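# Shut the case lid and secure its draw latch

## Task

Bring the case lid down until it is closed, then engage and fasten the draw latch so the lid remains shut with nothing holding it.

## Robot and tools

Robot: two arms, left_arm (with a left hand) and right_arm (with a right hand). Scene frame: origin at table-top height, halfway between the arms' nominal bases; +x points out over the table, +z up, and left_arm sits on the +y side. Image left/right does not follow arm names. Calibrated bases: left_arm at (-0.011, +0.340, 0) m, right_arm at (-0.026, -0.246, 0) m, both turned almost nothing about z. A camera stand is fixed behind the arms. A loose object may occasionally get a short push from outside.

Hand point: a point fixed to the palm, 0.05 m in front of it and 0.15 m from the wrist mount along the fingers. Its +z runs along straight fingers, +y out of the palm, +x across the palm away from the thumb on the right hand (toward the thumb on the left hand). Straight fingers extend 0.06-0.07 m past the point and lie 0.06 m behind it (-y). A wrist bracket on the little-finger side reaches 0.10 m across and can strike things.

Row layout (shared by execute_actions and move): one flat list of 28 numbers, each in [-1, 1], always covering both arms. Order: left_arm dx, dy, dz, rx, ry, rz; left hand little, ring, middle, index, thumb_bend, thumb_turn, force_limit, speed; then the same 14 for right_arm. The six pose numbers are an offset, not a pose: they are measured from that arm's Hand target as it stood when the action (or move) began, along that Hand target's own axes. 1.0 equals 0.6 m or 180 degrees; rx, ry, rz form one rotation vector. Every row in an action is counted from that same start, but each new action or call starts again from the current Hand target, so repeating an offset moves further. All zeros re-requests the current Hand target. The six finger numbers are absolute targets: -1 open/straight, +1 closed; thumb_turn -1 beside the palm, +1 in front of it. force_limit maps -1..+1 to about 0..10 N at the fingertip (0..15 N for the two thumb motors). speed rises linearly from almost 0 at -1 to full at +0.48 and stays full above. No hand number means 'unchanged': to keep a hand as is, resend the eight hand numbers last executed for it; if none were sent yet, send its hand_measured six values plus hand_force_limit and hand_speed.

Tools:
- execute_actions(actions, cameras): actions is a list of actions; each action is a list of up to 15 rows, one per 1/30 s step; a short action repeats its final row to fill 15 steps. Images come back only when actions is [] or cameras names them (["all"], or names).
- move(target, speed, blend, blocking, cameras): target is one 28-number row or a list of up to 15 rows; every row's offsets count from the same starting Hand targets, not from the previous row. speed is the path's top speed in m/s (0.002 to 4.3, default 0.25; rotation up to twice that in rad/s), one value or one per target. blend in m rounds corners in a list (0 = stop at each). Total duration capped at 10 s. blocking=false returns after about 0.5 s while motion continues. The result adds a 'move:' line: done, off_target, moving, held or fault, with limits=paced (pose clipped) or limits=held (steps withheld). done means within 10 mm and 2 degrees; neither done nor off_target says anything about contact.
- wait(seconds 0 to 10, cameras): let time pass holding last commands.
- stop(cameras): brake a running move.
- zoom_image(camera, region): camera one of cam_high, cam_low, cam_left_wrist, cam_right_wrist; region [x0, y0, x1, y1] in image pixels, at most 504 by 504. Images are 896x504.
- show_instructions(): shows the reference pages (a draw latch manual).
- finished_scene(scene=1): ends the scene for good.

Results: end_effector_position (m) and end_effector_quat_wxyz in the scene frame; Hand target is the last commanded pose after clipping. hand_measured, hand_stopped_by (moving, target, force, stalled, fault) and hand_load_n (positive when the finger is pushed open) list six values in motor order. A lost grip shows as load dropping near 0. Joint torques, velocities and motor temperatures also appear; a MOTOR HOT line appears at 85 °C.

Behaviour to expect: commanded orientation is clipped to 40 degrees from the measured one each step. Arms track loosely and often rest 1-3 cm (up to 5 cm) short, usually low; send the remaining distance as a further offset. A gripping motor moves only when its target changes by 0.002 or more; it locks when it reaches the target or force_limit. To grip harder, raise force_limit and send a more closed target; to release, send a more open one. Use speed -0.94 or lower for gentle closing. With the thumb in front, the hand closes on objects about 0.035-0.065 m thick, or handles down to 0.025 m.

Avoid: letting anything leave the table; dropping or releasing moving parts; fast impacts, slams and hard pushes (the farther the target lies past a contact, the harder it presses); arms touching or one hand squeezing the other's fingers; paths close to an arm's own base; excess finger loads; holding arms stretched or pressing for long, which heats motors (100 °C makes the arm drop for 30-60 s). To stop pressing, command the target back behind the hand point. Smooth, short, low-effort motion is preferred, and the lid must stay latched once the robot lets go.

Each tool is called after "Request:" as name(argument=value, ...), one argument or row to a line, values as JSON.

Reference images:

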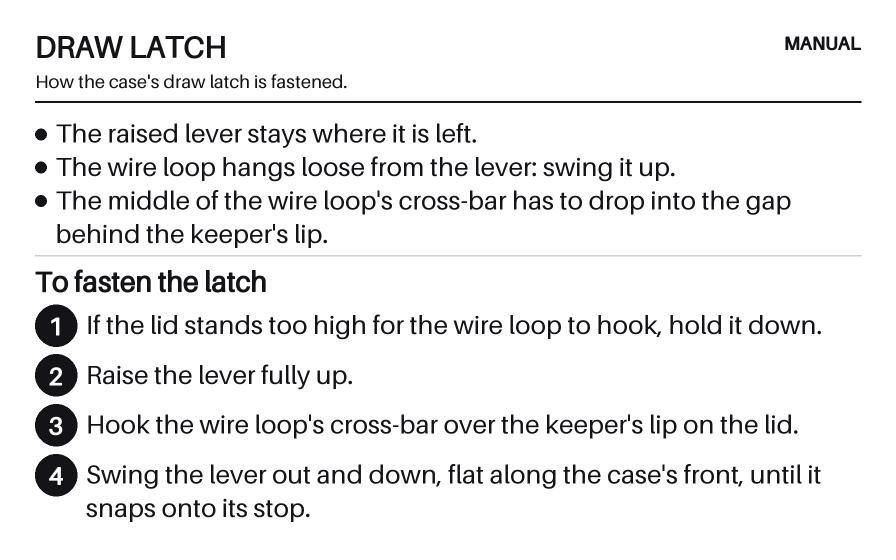

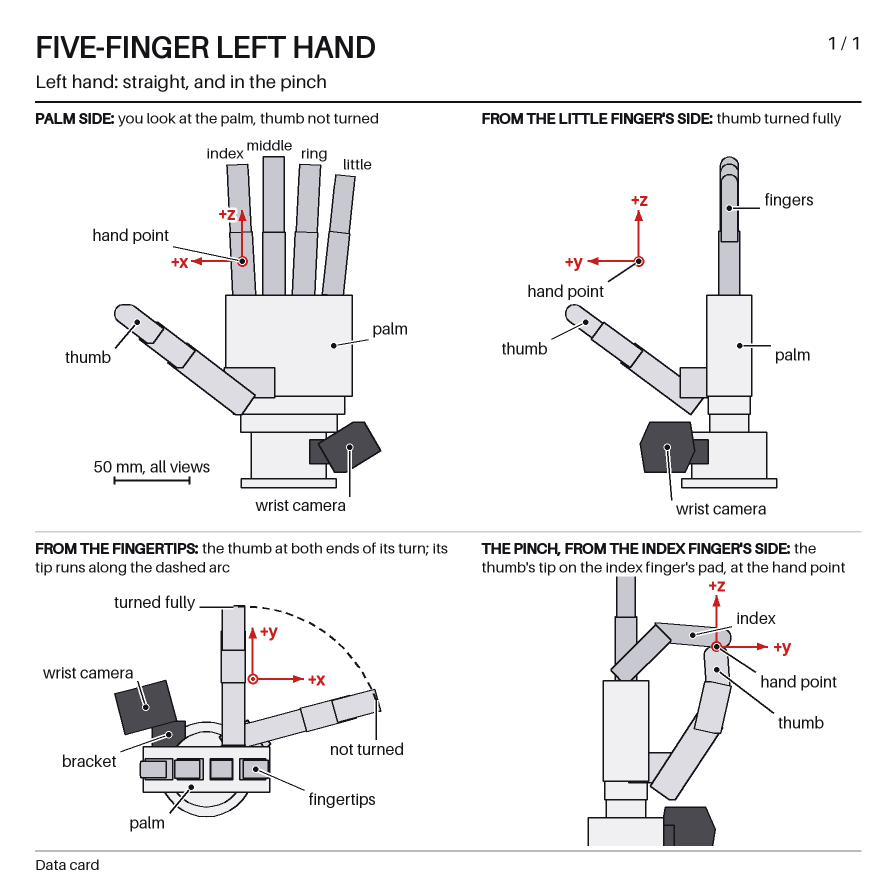

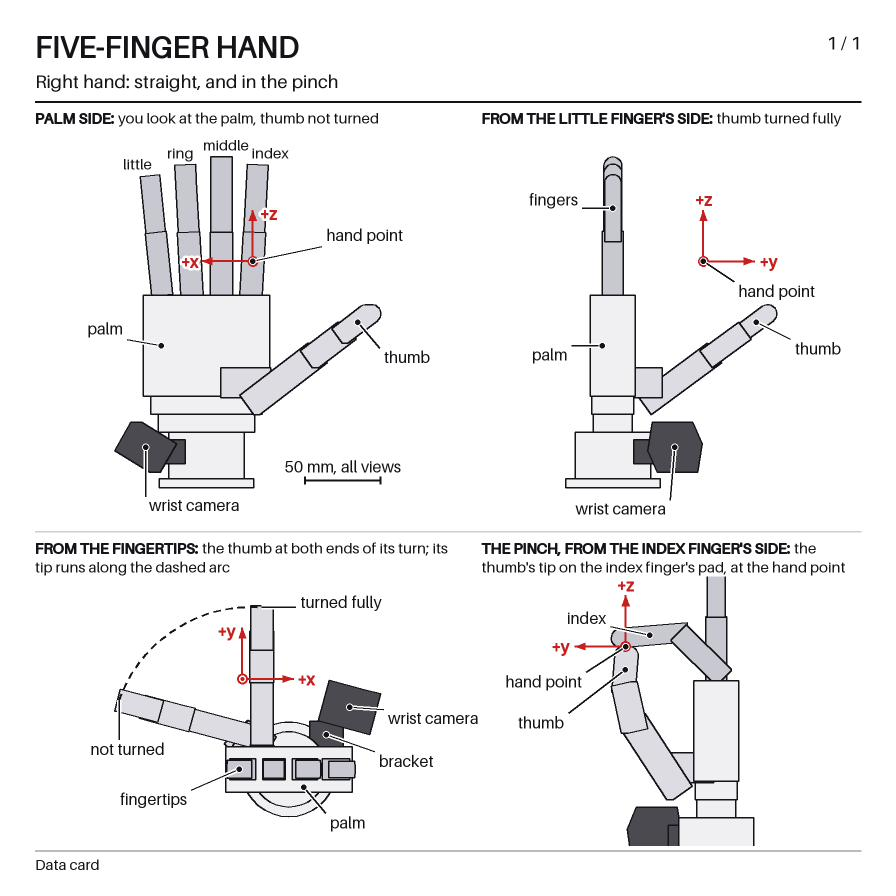

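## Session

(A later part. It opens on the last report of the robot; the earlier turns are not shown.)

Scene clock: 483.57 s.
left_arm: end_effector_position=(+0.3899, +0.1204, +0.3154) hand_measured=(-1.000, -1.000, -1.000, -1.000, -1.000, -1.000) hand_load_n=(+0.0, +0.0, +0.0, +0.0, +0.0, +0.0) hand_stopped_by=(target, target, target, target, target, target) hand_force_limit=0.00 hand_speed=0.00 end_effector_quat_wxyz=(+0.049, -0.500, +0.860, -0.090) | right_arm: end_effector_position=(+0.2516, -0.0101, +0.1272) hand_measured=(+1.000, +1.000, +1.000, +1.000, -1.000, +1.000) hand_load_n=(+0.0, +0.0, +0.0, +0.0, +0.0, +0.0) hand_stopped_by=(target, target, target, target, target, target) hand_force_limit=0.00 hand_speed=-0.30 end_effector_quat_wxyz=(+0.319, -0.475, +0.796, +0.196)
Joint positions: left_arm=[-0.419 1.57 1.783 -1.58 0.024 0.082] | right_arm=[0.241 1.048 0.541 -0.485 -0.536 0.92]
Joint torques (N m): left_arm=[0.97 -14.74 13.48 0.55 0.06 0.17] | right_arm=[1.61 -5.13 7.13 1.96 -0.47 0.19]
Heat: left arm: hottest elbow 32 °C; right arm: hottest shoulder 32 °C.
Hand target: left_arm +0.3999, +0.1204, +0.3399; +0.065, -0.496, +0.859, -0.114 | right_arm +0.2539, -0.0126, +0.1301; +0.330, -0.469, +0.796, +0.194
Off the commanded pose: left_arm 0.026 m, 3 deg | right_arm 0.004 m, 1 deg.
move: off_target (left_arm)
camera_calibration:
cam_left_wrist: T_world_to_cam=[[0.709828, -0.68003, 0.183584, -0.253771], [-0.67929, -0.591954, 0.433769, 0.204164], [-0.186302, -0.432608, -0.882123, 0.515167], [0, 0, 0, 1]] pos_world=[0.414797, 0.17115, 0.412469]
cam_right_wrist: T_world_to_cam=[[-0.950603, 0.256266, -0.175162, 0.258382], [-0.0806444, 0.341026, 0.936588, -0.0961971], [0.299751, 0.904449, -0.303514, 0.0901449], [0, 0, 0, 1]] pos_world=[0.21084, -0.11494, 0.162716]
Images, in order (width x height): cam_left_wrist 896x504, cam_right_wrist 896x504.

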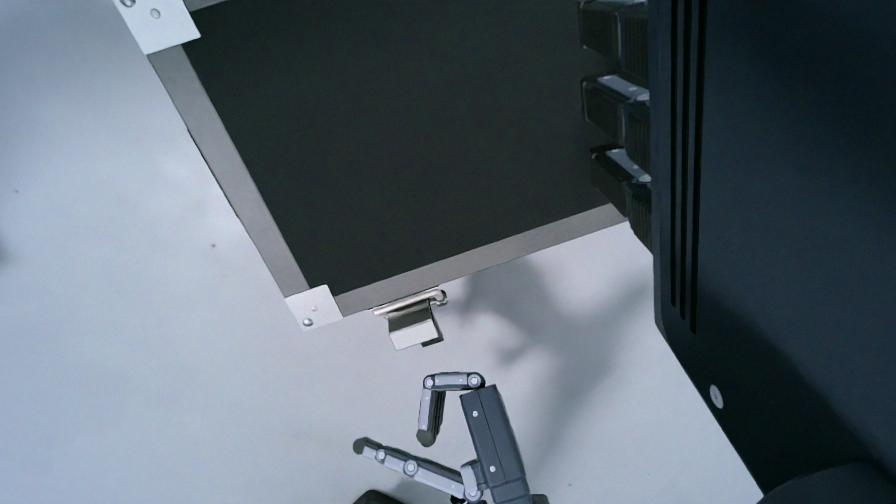

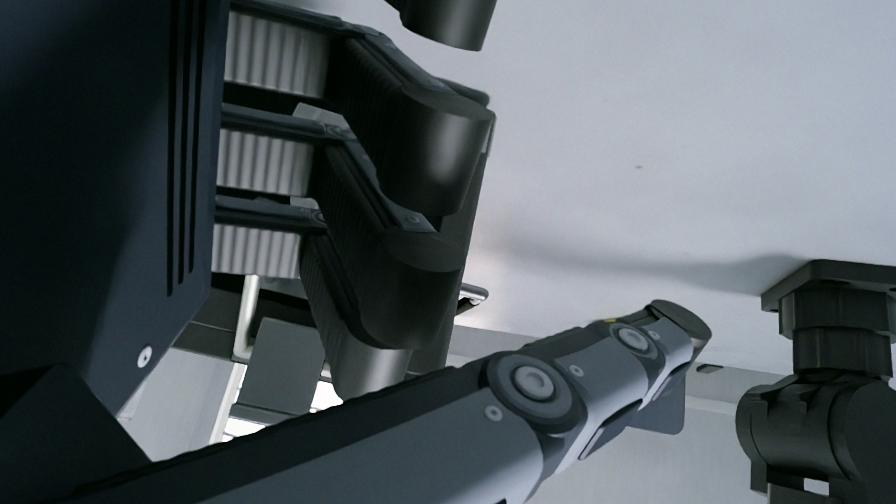

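Request:
move(
  target=[
    [0,0,0,0,0,0,-1,-1,-1,-1,-1,-1,0,0,0.031,-0.005,0.0682,0,0,0,1,1,1,1,-1,1,0,-0.3],
  ],
  speed=0.06,
  cameras=["cam_left_wrist","cam_right_wrist"],
)

Request:
zoom_image(
  camera="cam_left_wrist",
  region=[360, 270, 500, 370],
)

Scene clock: 488.50 s.
left_arm: end_effector_position=(+0.3899, +0.1204, +0.3154) hand_measured=(-1.000, -1.000, -1.000, -1.000, -1.000, -1.000) hand_load_n=(+0.0, +0.0, +0.0, +0.0, +0.0, +0.0) hand_stopped_by=(target, target, target, target, target, target) hand_force_limit=0.00 hand_speed=0.00 end_effector_quat_wxyz=(+0.049, -0.500, +0.860, -0.090) | right_arm: end_effector_position=(+0.2685, -0.0029, +0.0996) hand_measured=(+1.000, +1.000, +1.000, +1.000, -1.000, +1.000) hand_load_n=(+0.0, +0.0, +0.0, -1.0, +0.0, +0.0) hand_stopped_by=(target, target, target, target, target, target) hand_force_limit=0.00 hand_speed=-0.30 end_effector_quat_wxyz=(+0.340, -0.468, +0.793, +0.192)
Joint positions: left_arm=[-0.419 1.57 1.783 -1.58 0.024 0.082] | right_arm=[0.251 1.148 0.499 -0.287 -0.528 0.952]
Joint torques (N m): left_arm=[1.26 -14.68 13.49 0.64 0.07 0.17] | right_arm=[3.25 -2.9 6.3 1.69 0 0.18]
Heat: left arm: hottest elbow 33 °C; right arm: hottest elbow 32 °C.
Hand target: left_arm +0.3999, +0.1204, +0.3399; +0.065, -0.496, +0.859, -0.114 | right_arm +0.2641, -0.0003, +0.0879; +0.329, -0.469, +0.796, +0.194
Off the commanded pose: left_arm 0.026 m, 3 deg | right_arm 0.013 m, 1 deg.
move: off_target (left_arm, right_arm)
camera_calibration:
cam_left_wrist: T_world_to_cam=[[0.709828, -0.68003, 0.183584, -0.253771], [-0.67929, -0.591954, 0.433769, 0.204164], [-0.186302, -0.432608, -0.882123, 0.515167], [0, 0, 0, 1]] pos_world=[0.414797, 0.17115, 0.412469]
cam_right_wrist: T_world_to_cam=[[-0.938786, 0.276674, -0.205264, 0.267798], [-0.109649, 0.324873, 0.93938, -0.0640301], [0.326587, 0.904383, -0.27465, 0.0600918], [0, 0, 0, 1]] pos_world=[0.224759, -0.107637, 0.131622]
Images, in order (width x height): cam_left_wrist 896x504, cam_right_wrist 896x504.

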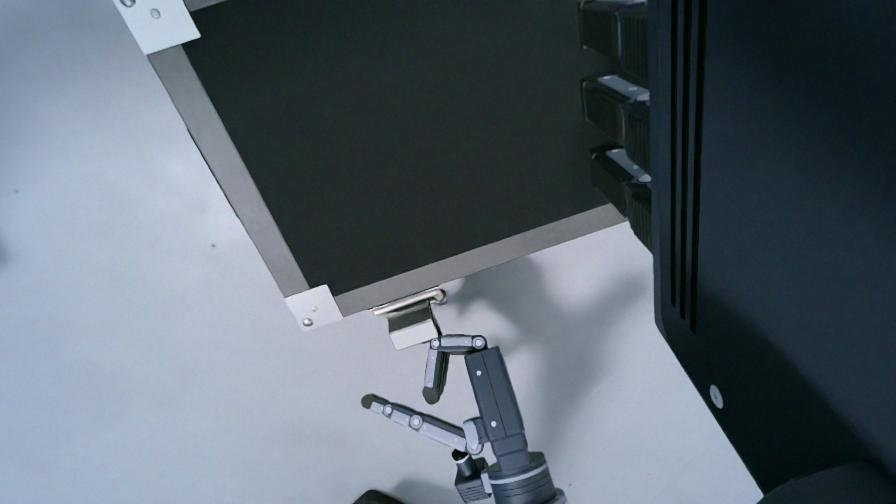

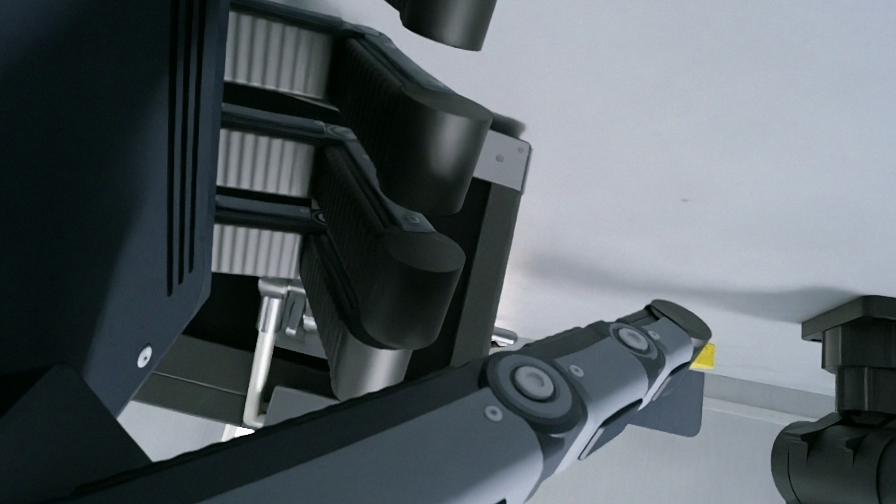

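Scaled by 3.600.

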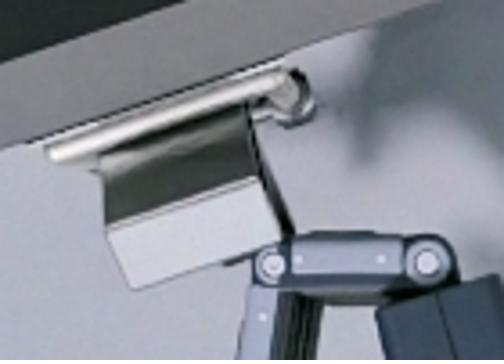

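Request:
move(
  target=[
    [0,0,0,0,0,0,-1,-1,-1,-1,-1,-1,0,0,0.0,0.0,0.035,0,0,0,1,1,1,1,-1,1,0,-0.3],
  ],
  speed=0.06,
  cameras=["cam_left_wrist","cam_right_wrist"],
)

Request:
zoom_image(
  camera="cam_left_wrist",
  region=[360, 270, 500, 370],
)

Scene clock: 490.60 s.
left_arm: end_effector_position=(+0.3899, +0.1204, +0.3154) hand_measured=(-1.000, -1.000, -1.000, -1.000, -1.000, -1.000) hand_load_n=(+0.0, +0.0, +0.0, +0.0, +0.0, +0.0) hand_stopped_by=(target, target, target, target, target, target) hand_force_limit=0.00 hand_speed=0.00 end_effector_quat_wxyz=(+0.049, -0.500, +0.860, -0.090) | right_arm: end_effector_position=(+0.2735, +0.0059, +0.0822) hand_measured=(+1.000, +1.000, +1.000, +1.000, -1.000, +1.000) hand_load_n=(+0.0, +0.0, +0.0, -2.0, +0.0, +0.0) hand_stopped_by=(target, target, target, target, target, target) hand_force_limit=0.00 hand_speed=-0.30 end_effector_quat_wxyz=(+0.335, -0.468, +0.795, +0.191)
Joint positions: left_arm=[-0.419 1.57 1.783 -1.58 0.024 0.082] | right_arm=[0.278 1.217 0.494 -0.21 -0.508 0.977]
Joint torques (N m): left_arm=[1.44 -14.68 13.52 0.61 0.04 0.18] | right_arm=[4.25 -3.02 6.58 2.33 0.03 0.21]
Heat: left arm: hottest elbow 33 °C; right arm: hottest elbow 32 °C.
Hand target: left_arm +0.3999, +0.1204, +0.3399; +0.065, -0.496, +0.859, -0.114 | right_arm +0.2713, +0.0127, +0.0732; +0.330, -0.469, +0.796, +0.194
Off the commanded pose: left_arm 0.026 m, 3 deg | right_arm 0.012 m, 1 deg.
move: off_target (left_arm, right_arm)
camera_calibration:
cam_left_wrist: T_world_to_cam=[[0.709828, -0.68003, 0.183584, -0.253771], [-0.67929, -0.591954, 0.433769, 0.204164], [-0.186302, -0.432608, -0.882123, 0.515167], [0, 0, 0, 1]] pos_world=[0.414797, 0.17115, 0.412469]
cam_right_wrist: T_world_to_cam=[[-0.939954, 0.277706, -0.198406, 0.266184], [-0.100473, 0.330417, 0.938472, -0.0524216], [0.326177, 0.902055, -0.282675, 0.0464725], [0, 0, 0, 1]] pos_world=[0.229775, -0.0985207, 0.115145]
Images, in order (width x height): cam_left_wrist 896x504, cam_right_wrist 896x504.

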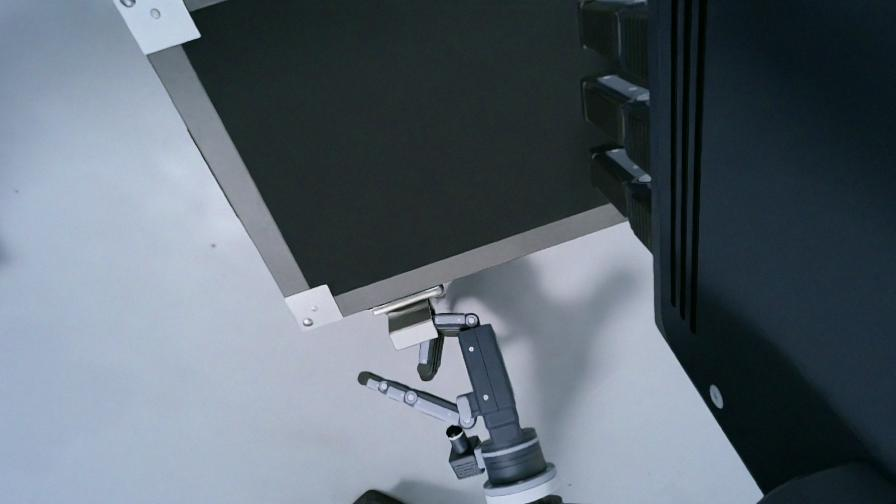

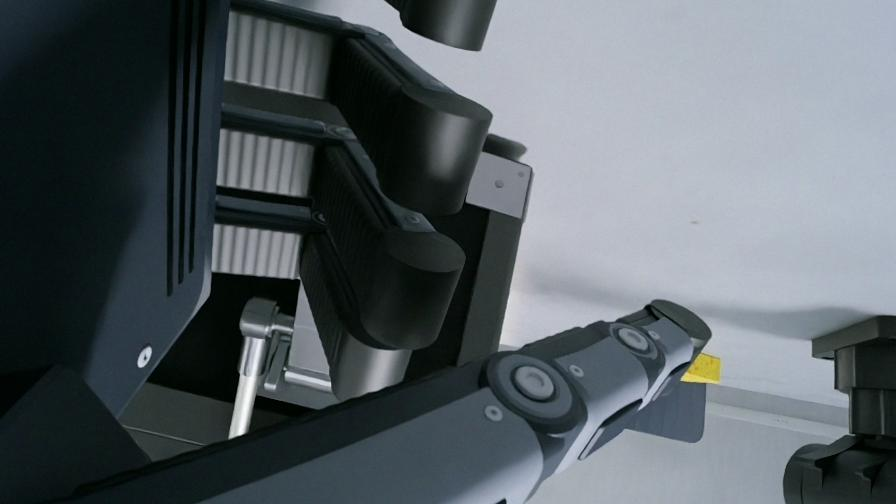

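Scaled by 3.600.

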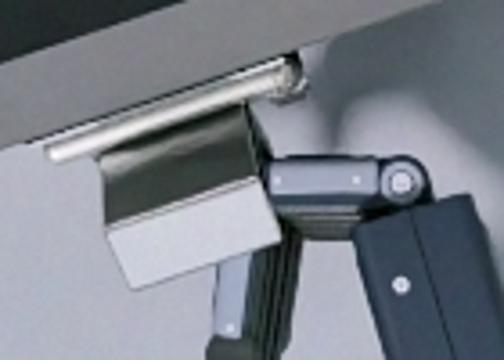

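Request:
move(
  target=[
    [0,0,0,0,0,0,-1,-1,-1,-1,-1,-1,0,0,-0.007,0.004,0.042,0,0,0,1,1,1,1,-1,1,0,-0.3],
  ],
  speed=0.06,
  cameras=["cam_left_wrist","cam_right_wrist"],
)

Request:
zoom_image(
  camera="cam_left_wrist",
  region=[360, 270, 500, 370],
)

Scene clock: 493.17 s.
left_arm: end_effector_position=(+0.3899, +0.1204, +0.3154) hand_measured=(-1.000, -1.000, -1.000, -1.000, -1.000, -1.000) hand_load_n=(+0.0, +0.0, +0.0, +0.0, +0.0, +0.0) hand_stopped_by=(target, target, target, target, target, target) hand_force_limit=0.00 hand_speed=0.00 end_effector_quat_wxyz=(+0.049, -0.500, +0.860, -0.090) | right_arm: end_effector_position=(+0.2757, +0.0272, +0.0585) hand_measured=(+1.000, +1.000, +1.000, +1.000, -1.000, +1.000) hand_load_n=(+0.0, +0.0, +0.0, +0.0, +0.0, +0.0) hand_stopped_by=(target, target, target, target, target, target) hand_force_limit=0.00 hand_speed=-0.30 end_effector_quat_wxyz=(+0.326, -0.469, +0.798, +0.194)
Joint positions: left_arm=[-0.419 1.57 1.783 -1.58 0.024 0.082] | right_arm=[0.344 1.317 0.494 -0.104 -0.472 1.033]
Joint torques (N m): left_arm=[1.08 -14.56 13.48 0.61 0.06 0.19] | right_arm=[2.73 -5.19 6.98 1.89 -0.09 0.21]
Heat: left arm: hottest elbow 33 °C; right arm: hottest elbow 32 °C.
Hand target: left_arm +0.3999, +0.1204, +0.3399; +0.065, -0.496, +0.859, -0.114 | right_arm +0.2793, +0.0320, +0.0583; +0.330, -0.469, +0.796, +0.194
Off the commanded pose: left_arm 0.026 m, 3 deg | right_arm 0.006 m, 0 deg.
move: off_target (left_arm)
camera_calibration:
cam_left_wrist: T_world_to_cam=[[0.709828, -0.68003, 0.183584, -0.253771], [-0.67929, -0.591954, 0.433769, 0.204164], [-0.186302, -0.432608, -0.882123, 0.515167], [0, 0, 0, 1]] pos_world=[0.414797, 0.17115, 0.412469]
cam_right_wrist: T_world_to_cam=[[-0.944793, 0.27221, -0.182395, 0.258086], [-0.0843989, 0.335697, 0.938181, -0.0415938], [0.316611, 0.901781, -0.29419, 0.0230975], [0, 0, 0, 1]] pos_world=[0.233014, -0.0771194, 0.0928911]
Images, in order (width x height): cam_left_wrist 896x504, cam_right_wrist 896x504.

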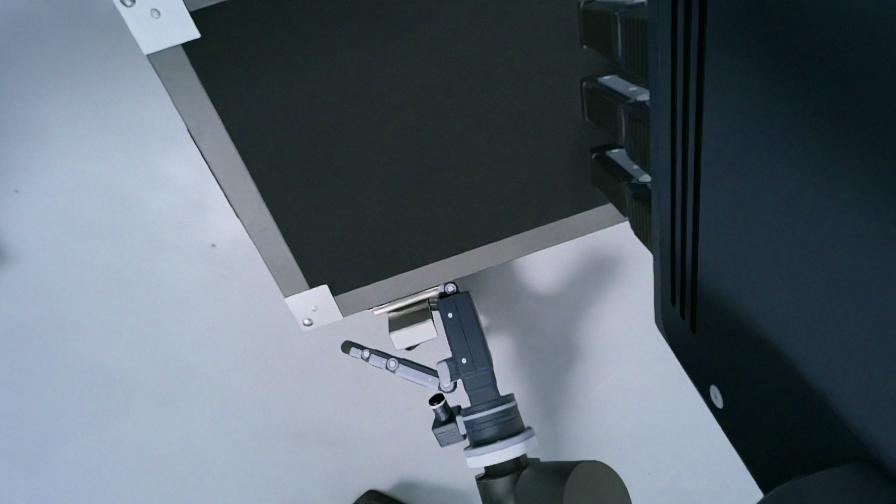

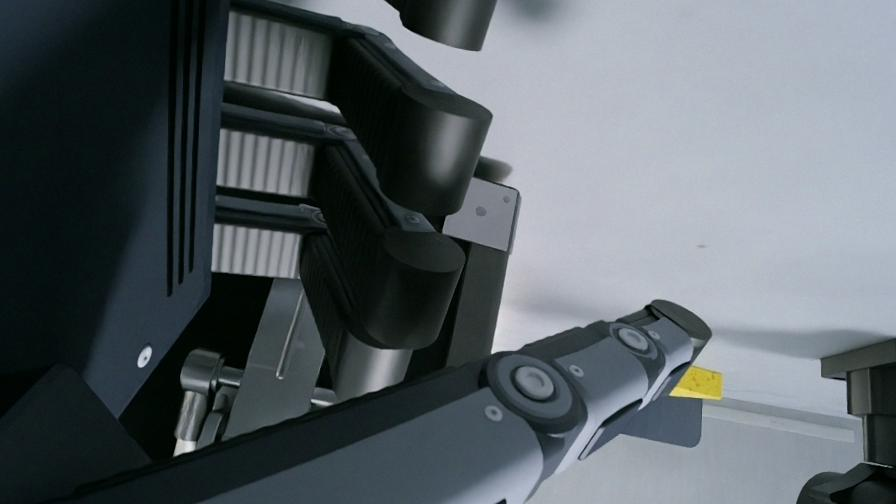

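Scaled by 3.600.

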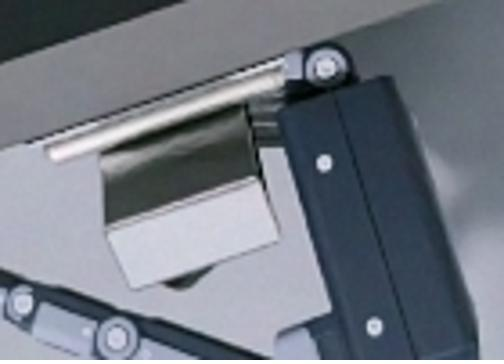

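Request:
zoom_image(
  camera="cam_right_wrist",
  region=[150, 260, 420, 470],
)

Request:
move(
  target=[
    [0,0,0,0,0,0,-1,-1,-1,-1,-1,-1,0,0,-0.027,0,0.020,0,0,0,1,1,1,1,-1,1,0,-0.3],
  ],
  speed=0.06,
  cameras=["cam_left_wrist","cam_right_wrist"],
)

Request:
zoom_image(
  camera="cam_right_wrist",
  region=[150, 260, 420, 470],
)

Scaled by 1.867.

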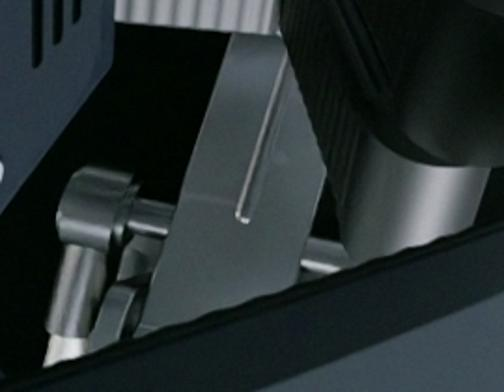

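Scene clock: 498.20 s.
left_arm: end_effector_position=(+0.3899, +0.1204, +0.3154) hand_measured=(-1.000, -1.000, -1.000, -1.000, -1.000, -1.000) hand_load_n=(+0.0, +0.0, +0.0, +0.0, +0.0, +0.0) hand_stopped_by=(target, target, target, target, target, target) hand_force_limit=0.00 hand_speed=0.00 end_effector_quat_wxyz=(+0.049, -0.500, +0.860, -0.090) | right_arm: end_effector_position=(+0.2691, +0.0366, +0.0484) hand_measured=(+1.000, +1.000, +1.000, +1.000, -1.000, +1.000) hand_load_n=(+0.0, +0.0, +0.0, +0.0, +0.0, +0.0) hand_stopped_by=(target, target, target, target, target, target) hand_force_limit=0.00 hand_speed=-0.30 end_effector_quat_wxyz=(+0.310, -0.467, +0.805, +0.196)
Joint positions: left_arm=[-0.419 1.57 1.783 -1.58 0.024 0.082] | right_arm=[0.381 1.343 0.494 -0.098 -0.448 1.067]
Joint torques (N m): left_arm=[1.14 -14.68 13.5 0.65 0.07 0.18] | right_arm=[3.14 -5.13 9.63 1.92 -0.09 0.22]
Heat: left arm: hottest elbow 34 °C; right arm: hottest elbow 32 °C.
Hand target: left_arm +0.3999, +0.1204, +0.3399; +0.065, -0.496, +0.859, -0.114 | right_arm +0.2889, +0.0495, +0.0613; +0.330, -0.469, +0.796, +0.194
Off the commanded pose: left_arm 0.026 m, 3 deg | right_arm 0.027 m, 3 deg.
move: off_target (left_arm, right_arm)
camera_calibration:
cam_left_wrist: T_world_to_cam=[[0.709828, -0.68003, 0.183584, -0.253771], [-0.67929, -0.591954, 0.433769, 0.204164], [-0.186302, -0.432608, -0.882123, 0.515167], [0, 0, 0, 1]] pos_world=[0.414797, 0.17115, 0.412469]
cam_right_wrist: T_world_to_cam=[[-0.950129, 0.270659, -0.154918, 0.247605], [-0.0532217, 0.348742, 0.935706, -0.0444958], [0.307283, 0.897286, -0.316945, 0.017598], [0, 0, 0, 1]] pos_world=[0.227481, -0.0672893, 0.085571]
Images, in order (width x height): cam_left_wrist 896x504, cam_right_wrist 896x504.

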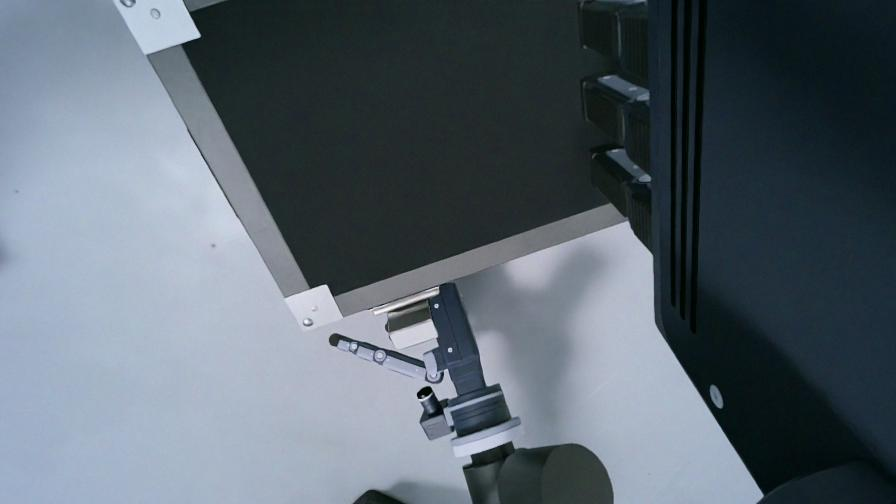

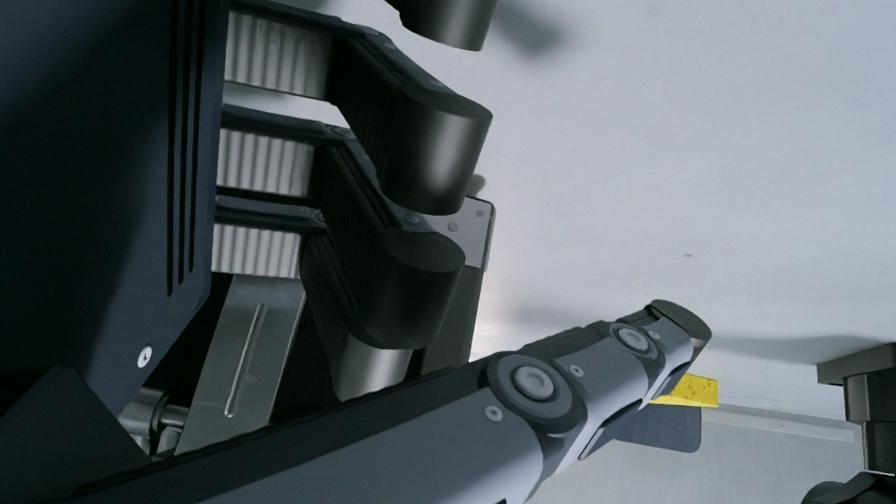

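Scaled by 1.867.

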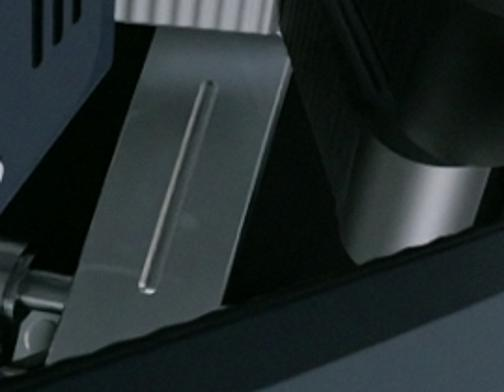

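Request:
move(
  target=[
    [0,0,0,0,0,0,-1,-1,-1,-1,-1,-1,0,0,0.03,-0.02,-0.12,0,0,0,1,1,1,1,-1,-1,0,-0.3],
  ],
  speed=0.1,
  cameras=["cam_left_wrist","cam_right_wrist","cam_high"],
)

Request:
zoom_image(
  camera="cam_left_wrist",
  region=[360, 270, 500, 370],
)

Scene clock: 501.53 s.
left_arm: end_effector_position=(+0.3899, +0.1204, +0.3154) hand_measured=(-1.000, -1.000, -1.000, -1.000, -1.000, -1.000) hand_load_n=(+0.0, +0.0, +0.0, +0.0, -0.5, -0.5) hand_stopped_by=(target, target, target, target, target, target) hand_force_limit=0.00 hand_speed=0.00 end_effector_quat_wxyz=(+0.049, -0.500, +0.860, -0.090) | right_arm: end_effector_position=(+0.2615, -0.0106, +0.0891) hand_measured=(+1.000, +1.000, +1.000, +1.000, -1.000, -1.000) hand_load_n=(+0.0, +0.0, +0.0, +0.0, +0.0, -0.5) hand_stopped_by=(target, target, target, target, target, target) hand_force_limit=0.00 hand_speed=-0.30 end_effector_quat_wxyz=(+0.319, -0.468, +0.800, +0.198)
Joint positions: left_arm=[-0.419 1.57 1.783 -1.58 0.024 0.082] | right_arm=[0.229 1.163 0.494 -0.325 -0.542 0.925]
Joint torques (N m): left_arm=[1.32 -14.74 13.49 0.61 0.07 0.2] | right_arm=[1.61 -5.95 8.47 0.62 -0.47 0.05]
Heat: left arm: hottest elbow 34 °C; right arm: hottest elbow 32 °C.
Hand target: left_arm +0.3999, +0.1204, +0.3399; +0.065, -0.496, +0.859, -0.114 | right_arm +0.2687, -0.0120, +0.0994; +0.330, -0.469, +0.796, +0.194
Off the commanded pose: left_arm 0.026 m, 3 deg | right_arm 0.013 m, 1 deg.
move: off_target (left_arm, right_arm)
camera_calibration:
cam_left_wrist: T_world_to_cam=[[0.709828, -0.68003, 0.183584, -0.253771], [-0.67929, -0.591954, 0.433769, 0.204164], [-0.186302, -0.432608, -0.882123, 0.515167], [0, 0, 0, 1]] pos_world=[0.414797, 0.17115, 0.412469]
cam_right_wrist: T_world_to_cam=[[-0.948438, 0.26883, -0.167918, 0.260225], [-0.0709371, 0.336304, 0.939078, -0.0623533], [0.308924, 0.902568, -0.299894, 0.0732781], [0, 0, 0, 1]] pos_world=[0.219747, -0.115125, 0.124227]
Images, in order (width x height): cam_high 896x504, cam_left_wrist 896x504, cam_right_wrist 896x504.

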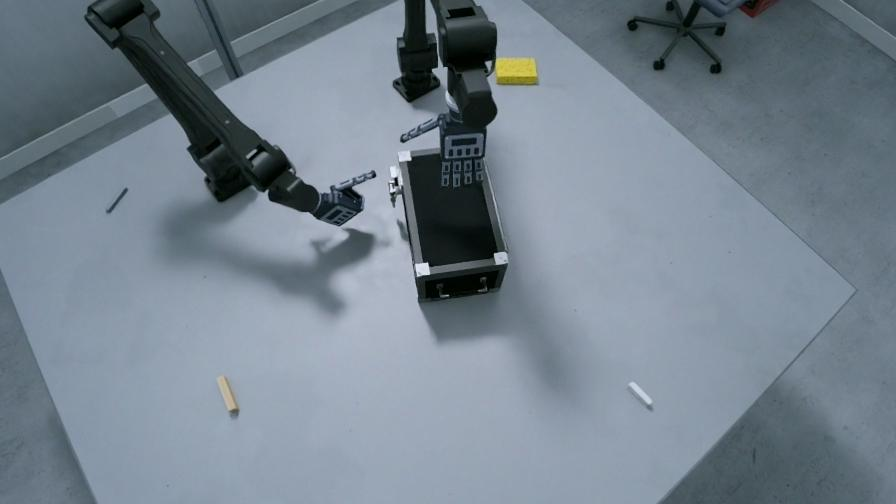

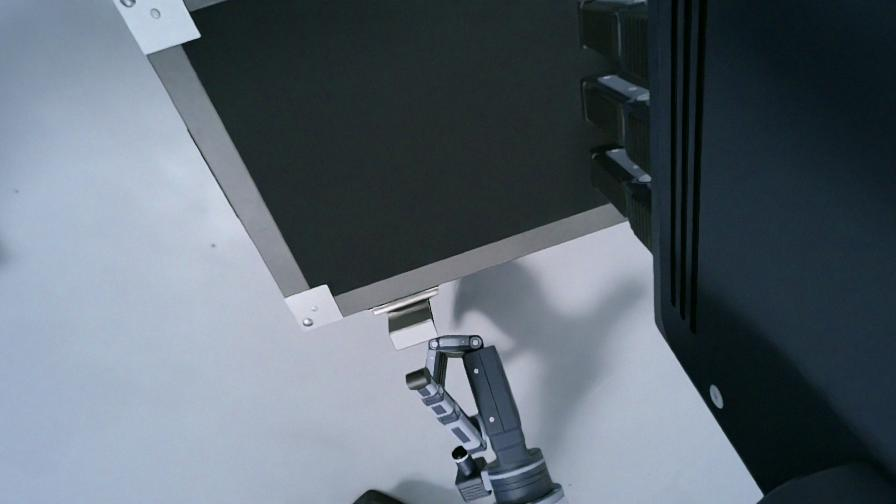

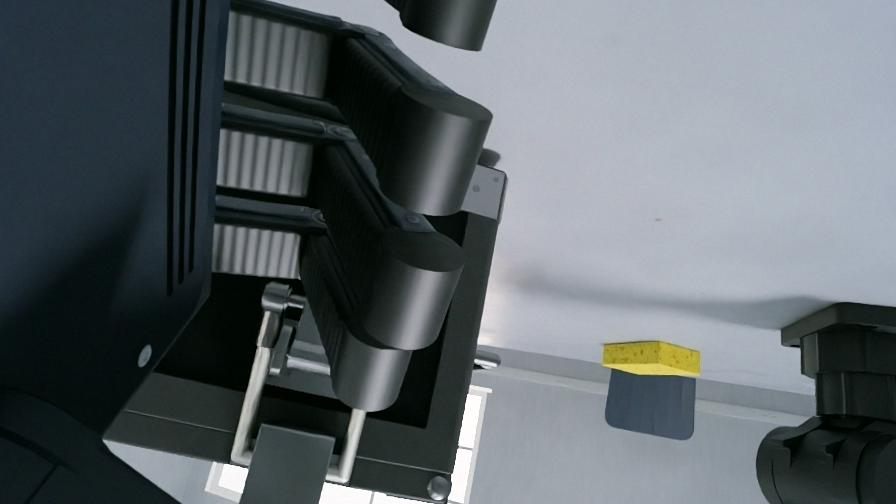

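Scaled by 3.600.

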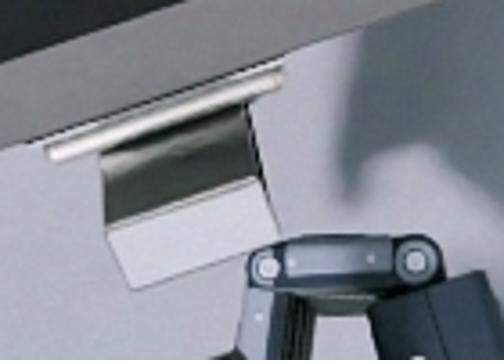

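Request:
zoom_image(
  camera="cam_right_wrist",
  region=[100, 260, 460, 504],
)

Request:
zoom_image(
  camera="cam_high",
  region=[360, 140, 440, 220],
)

Scaled by 1.400.

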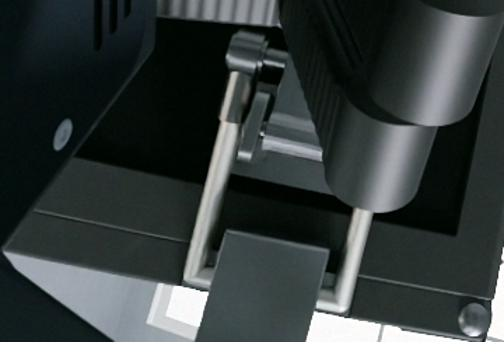

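Scaled by 6.300.

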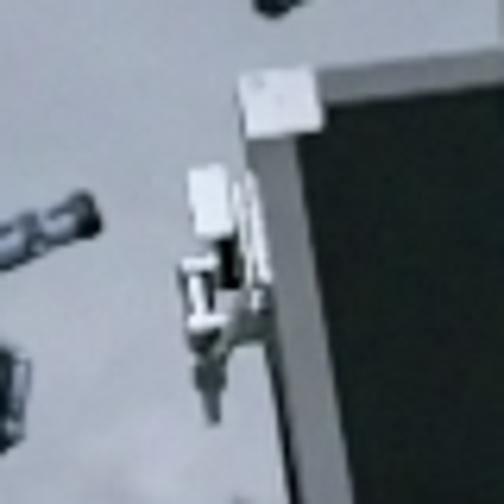

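Request:
move(
  target=[
    [0,0,0,0,0,0,-1,-1,-1,-1,-1,-1,0,0,-0.009,0.006,0.0637,0,0,0,1,1,1,1,-1,1,0,0.2],
  ],
  speed=0.08,
  cameras=["cam_left_wrist","cam_right_wrist"],
)

Request:
zoom_image(
  camera="cam_right_wrist",
  region=[150, 240, 460, 470],
)

Scene clock: 510.03 s.
left_arm: end_effector_position=(+0.3899, +0.1204, +0.3154) hand_measured=(-1.000, -1.000, -1.000, -1.000, -1.000, -1.000) hand_load_n=(+0.0, +0.0, +0.0, +0.0, +0.0, +0.0) hand_stopped_by=(target, target, target, target, target, target) hand_force_limit=0.00 hand_speed=0.00 end_effector_quat_wxyz=(+0.049, -0.500, +0.860, -0.090) | right_arm: end_effector_position=(+0.2702, +0.0100, +0.0709) hand_measured=(+1.000, +1.000, +1.000, +1.000, -1.000, +1.000) hand_load_n=(+0.5, +0.0, +0.0, +0.0, +0.0, +0.0) hand_stopped_by=(target, target, target, target, target, target) hand_force_limit=0.00 hand_speed=0.20 end_effector_quat_wxyz=(+0.320, -0.468, +0.800, +0.196)
Joint positions: left_arm=[-0.419 1.57 1.783 -1.58 0.024 0.082] | right_arm=[0.294 1.251 0.494 -0.204 -0.502 0.988]
Joint torques (N m): left_arm=[1.14 -14.56 13.48 0.61 0.05 0.18] | right_arm=[3.08 -4.54 8.43 1.87 -0.14 0.21]
Motor temperatures (°C): left_arm=[29 28 35 27 28 24] | right_arm=[27 31 32 27 24 24]
Heat: left arm: hottest elbow 35 °C; right arm: hottest elbow 32 °C.
Hand target: left_arm +0.3999, +0.1204, +0.3399; +0.065, -0.496, +0.859, -0.114 | right_arm +0.2803, +0.0168, +0.0762; +0.329, -0.469, +0.796, +0.194
Off the commanded pose: left_arm 0.026 m, 3 deg | right_arm 0.013 m, 1 deg.
move: off_target (left_arm, right_arm)
camera_calibration:
cam_left_wrist: T_world_to_cam=[[0.709828, -0.68003, 0.183584, -0.253771], [-0.67929, -0.591954, 0.433769, 0.204164], [-0.186302, -0.432608, -0.882123, 0.515167], [0, 0, 0, 1]] pos_world=[0.414797, 0.17115, 0.412469]
cam_right_wrist: T_world_to_cam=[[-0.947112, 0.271641, -0.170849, 0.259652], [-0.071985, 0.338992, 0.938031, -0.0512607], [0.312724, 0.900719, -0.30151, 0.0456934], [0, 0, 0, 1]] pos_world=[0.227941, -0.0943122, 0.106223]
Images, in order (width x height): cam_left_wrist 896x504, cam_right_wrist 896x504.

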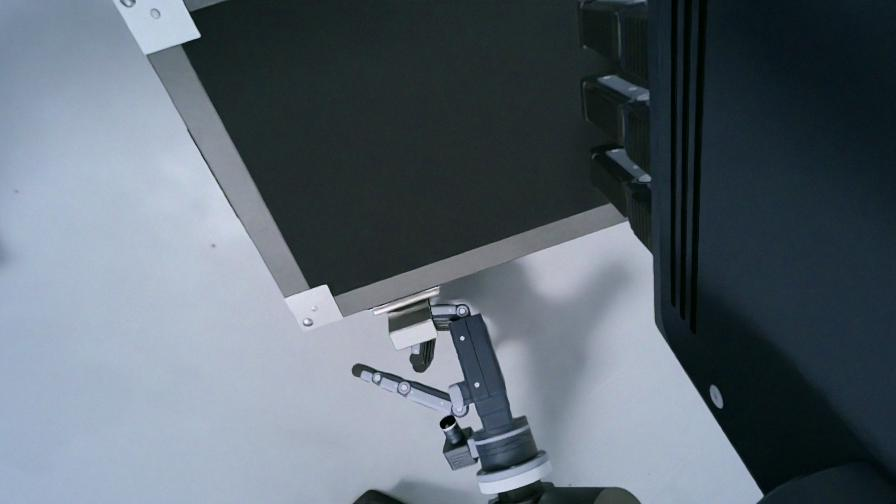

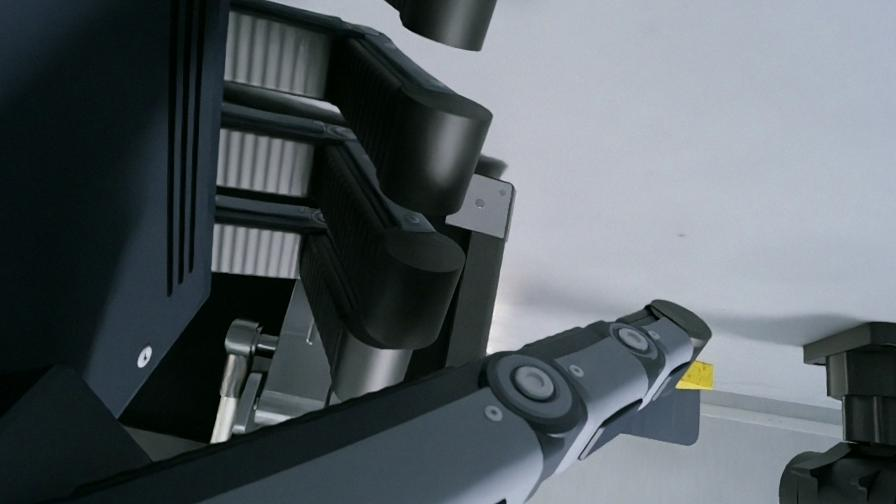

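Scaled by 1.626.

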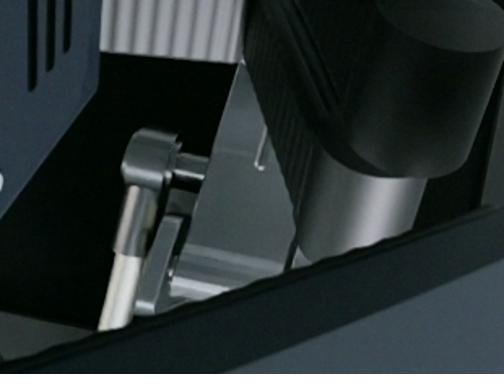

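Request:
move(
  target=[
    [0,0,0,0,0,0,-1,-1,-1,-1,-1,-1,0,0,-0.041,-0.005,0.0365,0,0,0,1,1,1,1,-1,1,0,0.2],
  ],
  speed=0.06,
  cameras=["cam_left_wrist","cam_right_wrist"],
)

Request:
zoom_image(
  camera="cam_right_wrist",
  region=[150, 240, 460, 470],
)

Scene clock: 512.33 s.
left_arm: end_effector_position=(+0.3899, +0.1204, +0.3154) hand_measured=(-1.000, -1.000, -1.000, -1.000, -1.000, -1.000) hand_load_n=(+0.0, +0.0, +0.0, +0.0, +0.0, +0.0) hand_stopped_by=(target, target, target, target, target, target) hand_force_limit=0.00 hand_speed=0.00 end_effector_quat_wxyz=(+0.049, -0.500, +0.860, -0.090) | right_arm: end_effector_position=(+0.2784, +0.0313, +0.0640) hand_measured=(+1.000, +1.000, +1.000, +1.000, -1.000, +1.000) hand_load_n=(+0.0, +0.0, +0.0, +0.0, +0.0, -0.5) hand_stopped_by=(target, target, target, target, target, target) hand_force_limit=0.00 hand_speed=0.20 end_effector_quat_wxyz=(+0.309, -0.467, +0.805, +0.197)
Joint positions: left_arm=[-0.419 1.57 1.783 -1.58 0.024 0.082] | right_arm=[0.353 1.317 0.532 -0.175 -0.466 1.043]
Joint torques (N m): left_arm=[1.14 -14.62 13.49 0.58 0.06 0.17] | right_arm=[2.84 -5.07 10.11 1.98 -0.1 0.22]
Heat: left arm: hottest elbow 35 °C; right arm: hottest elbow 32 °C.
Hand target: left_arm +0.3999, +0.1204, +0.3399; +0.065, -0.496, +0.859, -0.114 | right_arm +0.2989, +0.0440, +0.0781; +0.329, -0.469, +0.796, +0.194
Off the commanded pose: left_arm 0.026 m, 3 deg | right_arm 0.028 m, 3 deg.
move: off_target (left_arm, right_arm)
camera_calibration:
cam_left_wrist: T_world_to_cam=[[0.709828, -0.68003, 0.183584, -0.253771], [-0.67929, -0.591954, 0.433769, 0.204164], [-0.186302, -0.432608, -0.882123, 0.515167], [0, 0, 0, 1]] pos_world=[0.414797, 0.17115, 0.412469]
cam_right_wrist: T_world_to_cam=[[-0.950423, 0.271114, -0.152294, 0.260246], [-0.0506147, 0.348345, 0.935999, -0.0575187], [0.306813, 0.897303, -0.317353, 0.0245953], [0, 0, 0, 1]] pos_world=[0.236886, -0.0725894, 0.101277]
Images, in order (width x height): cam_left_wrist 896x504, cam_right_wrist 896x504.

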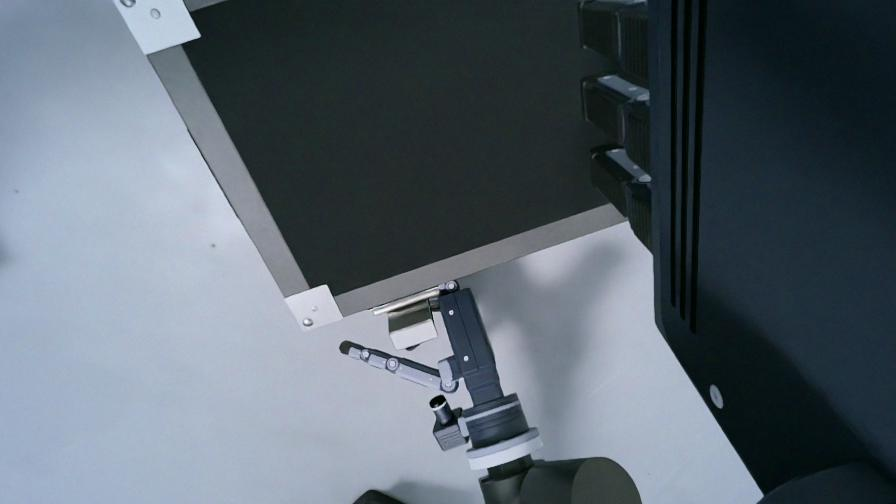

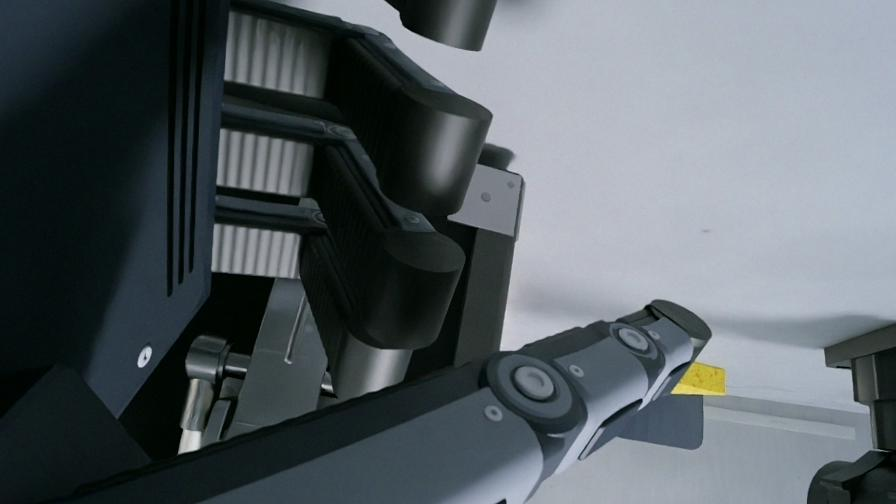

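Scaled by 1.626.

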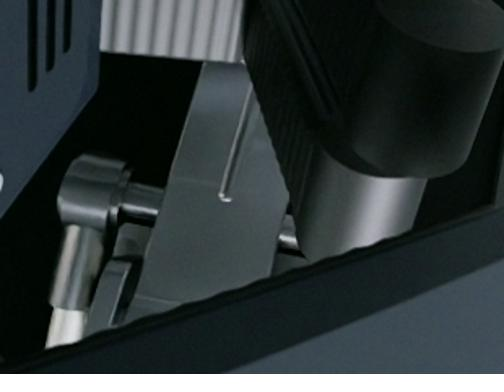

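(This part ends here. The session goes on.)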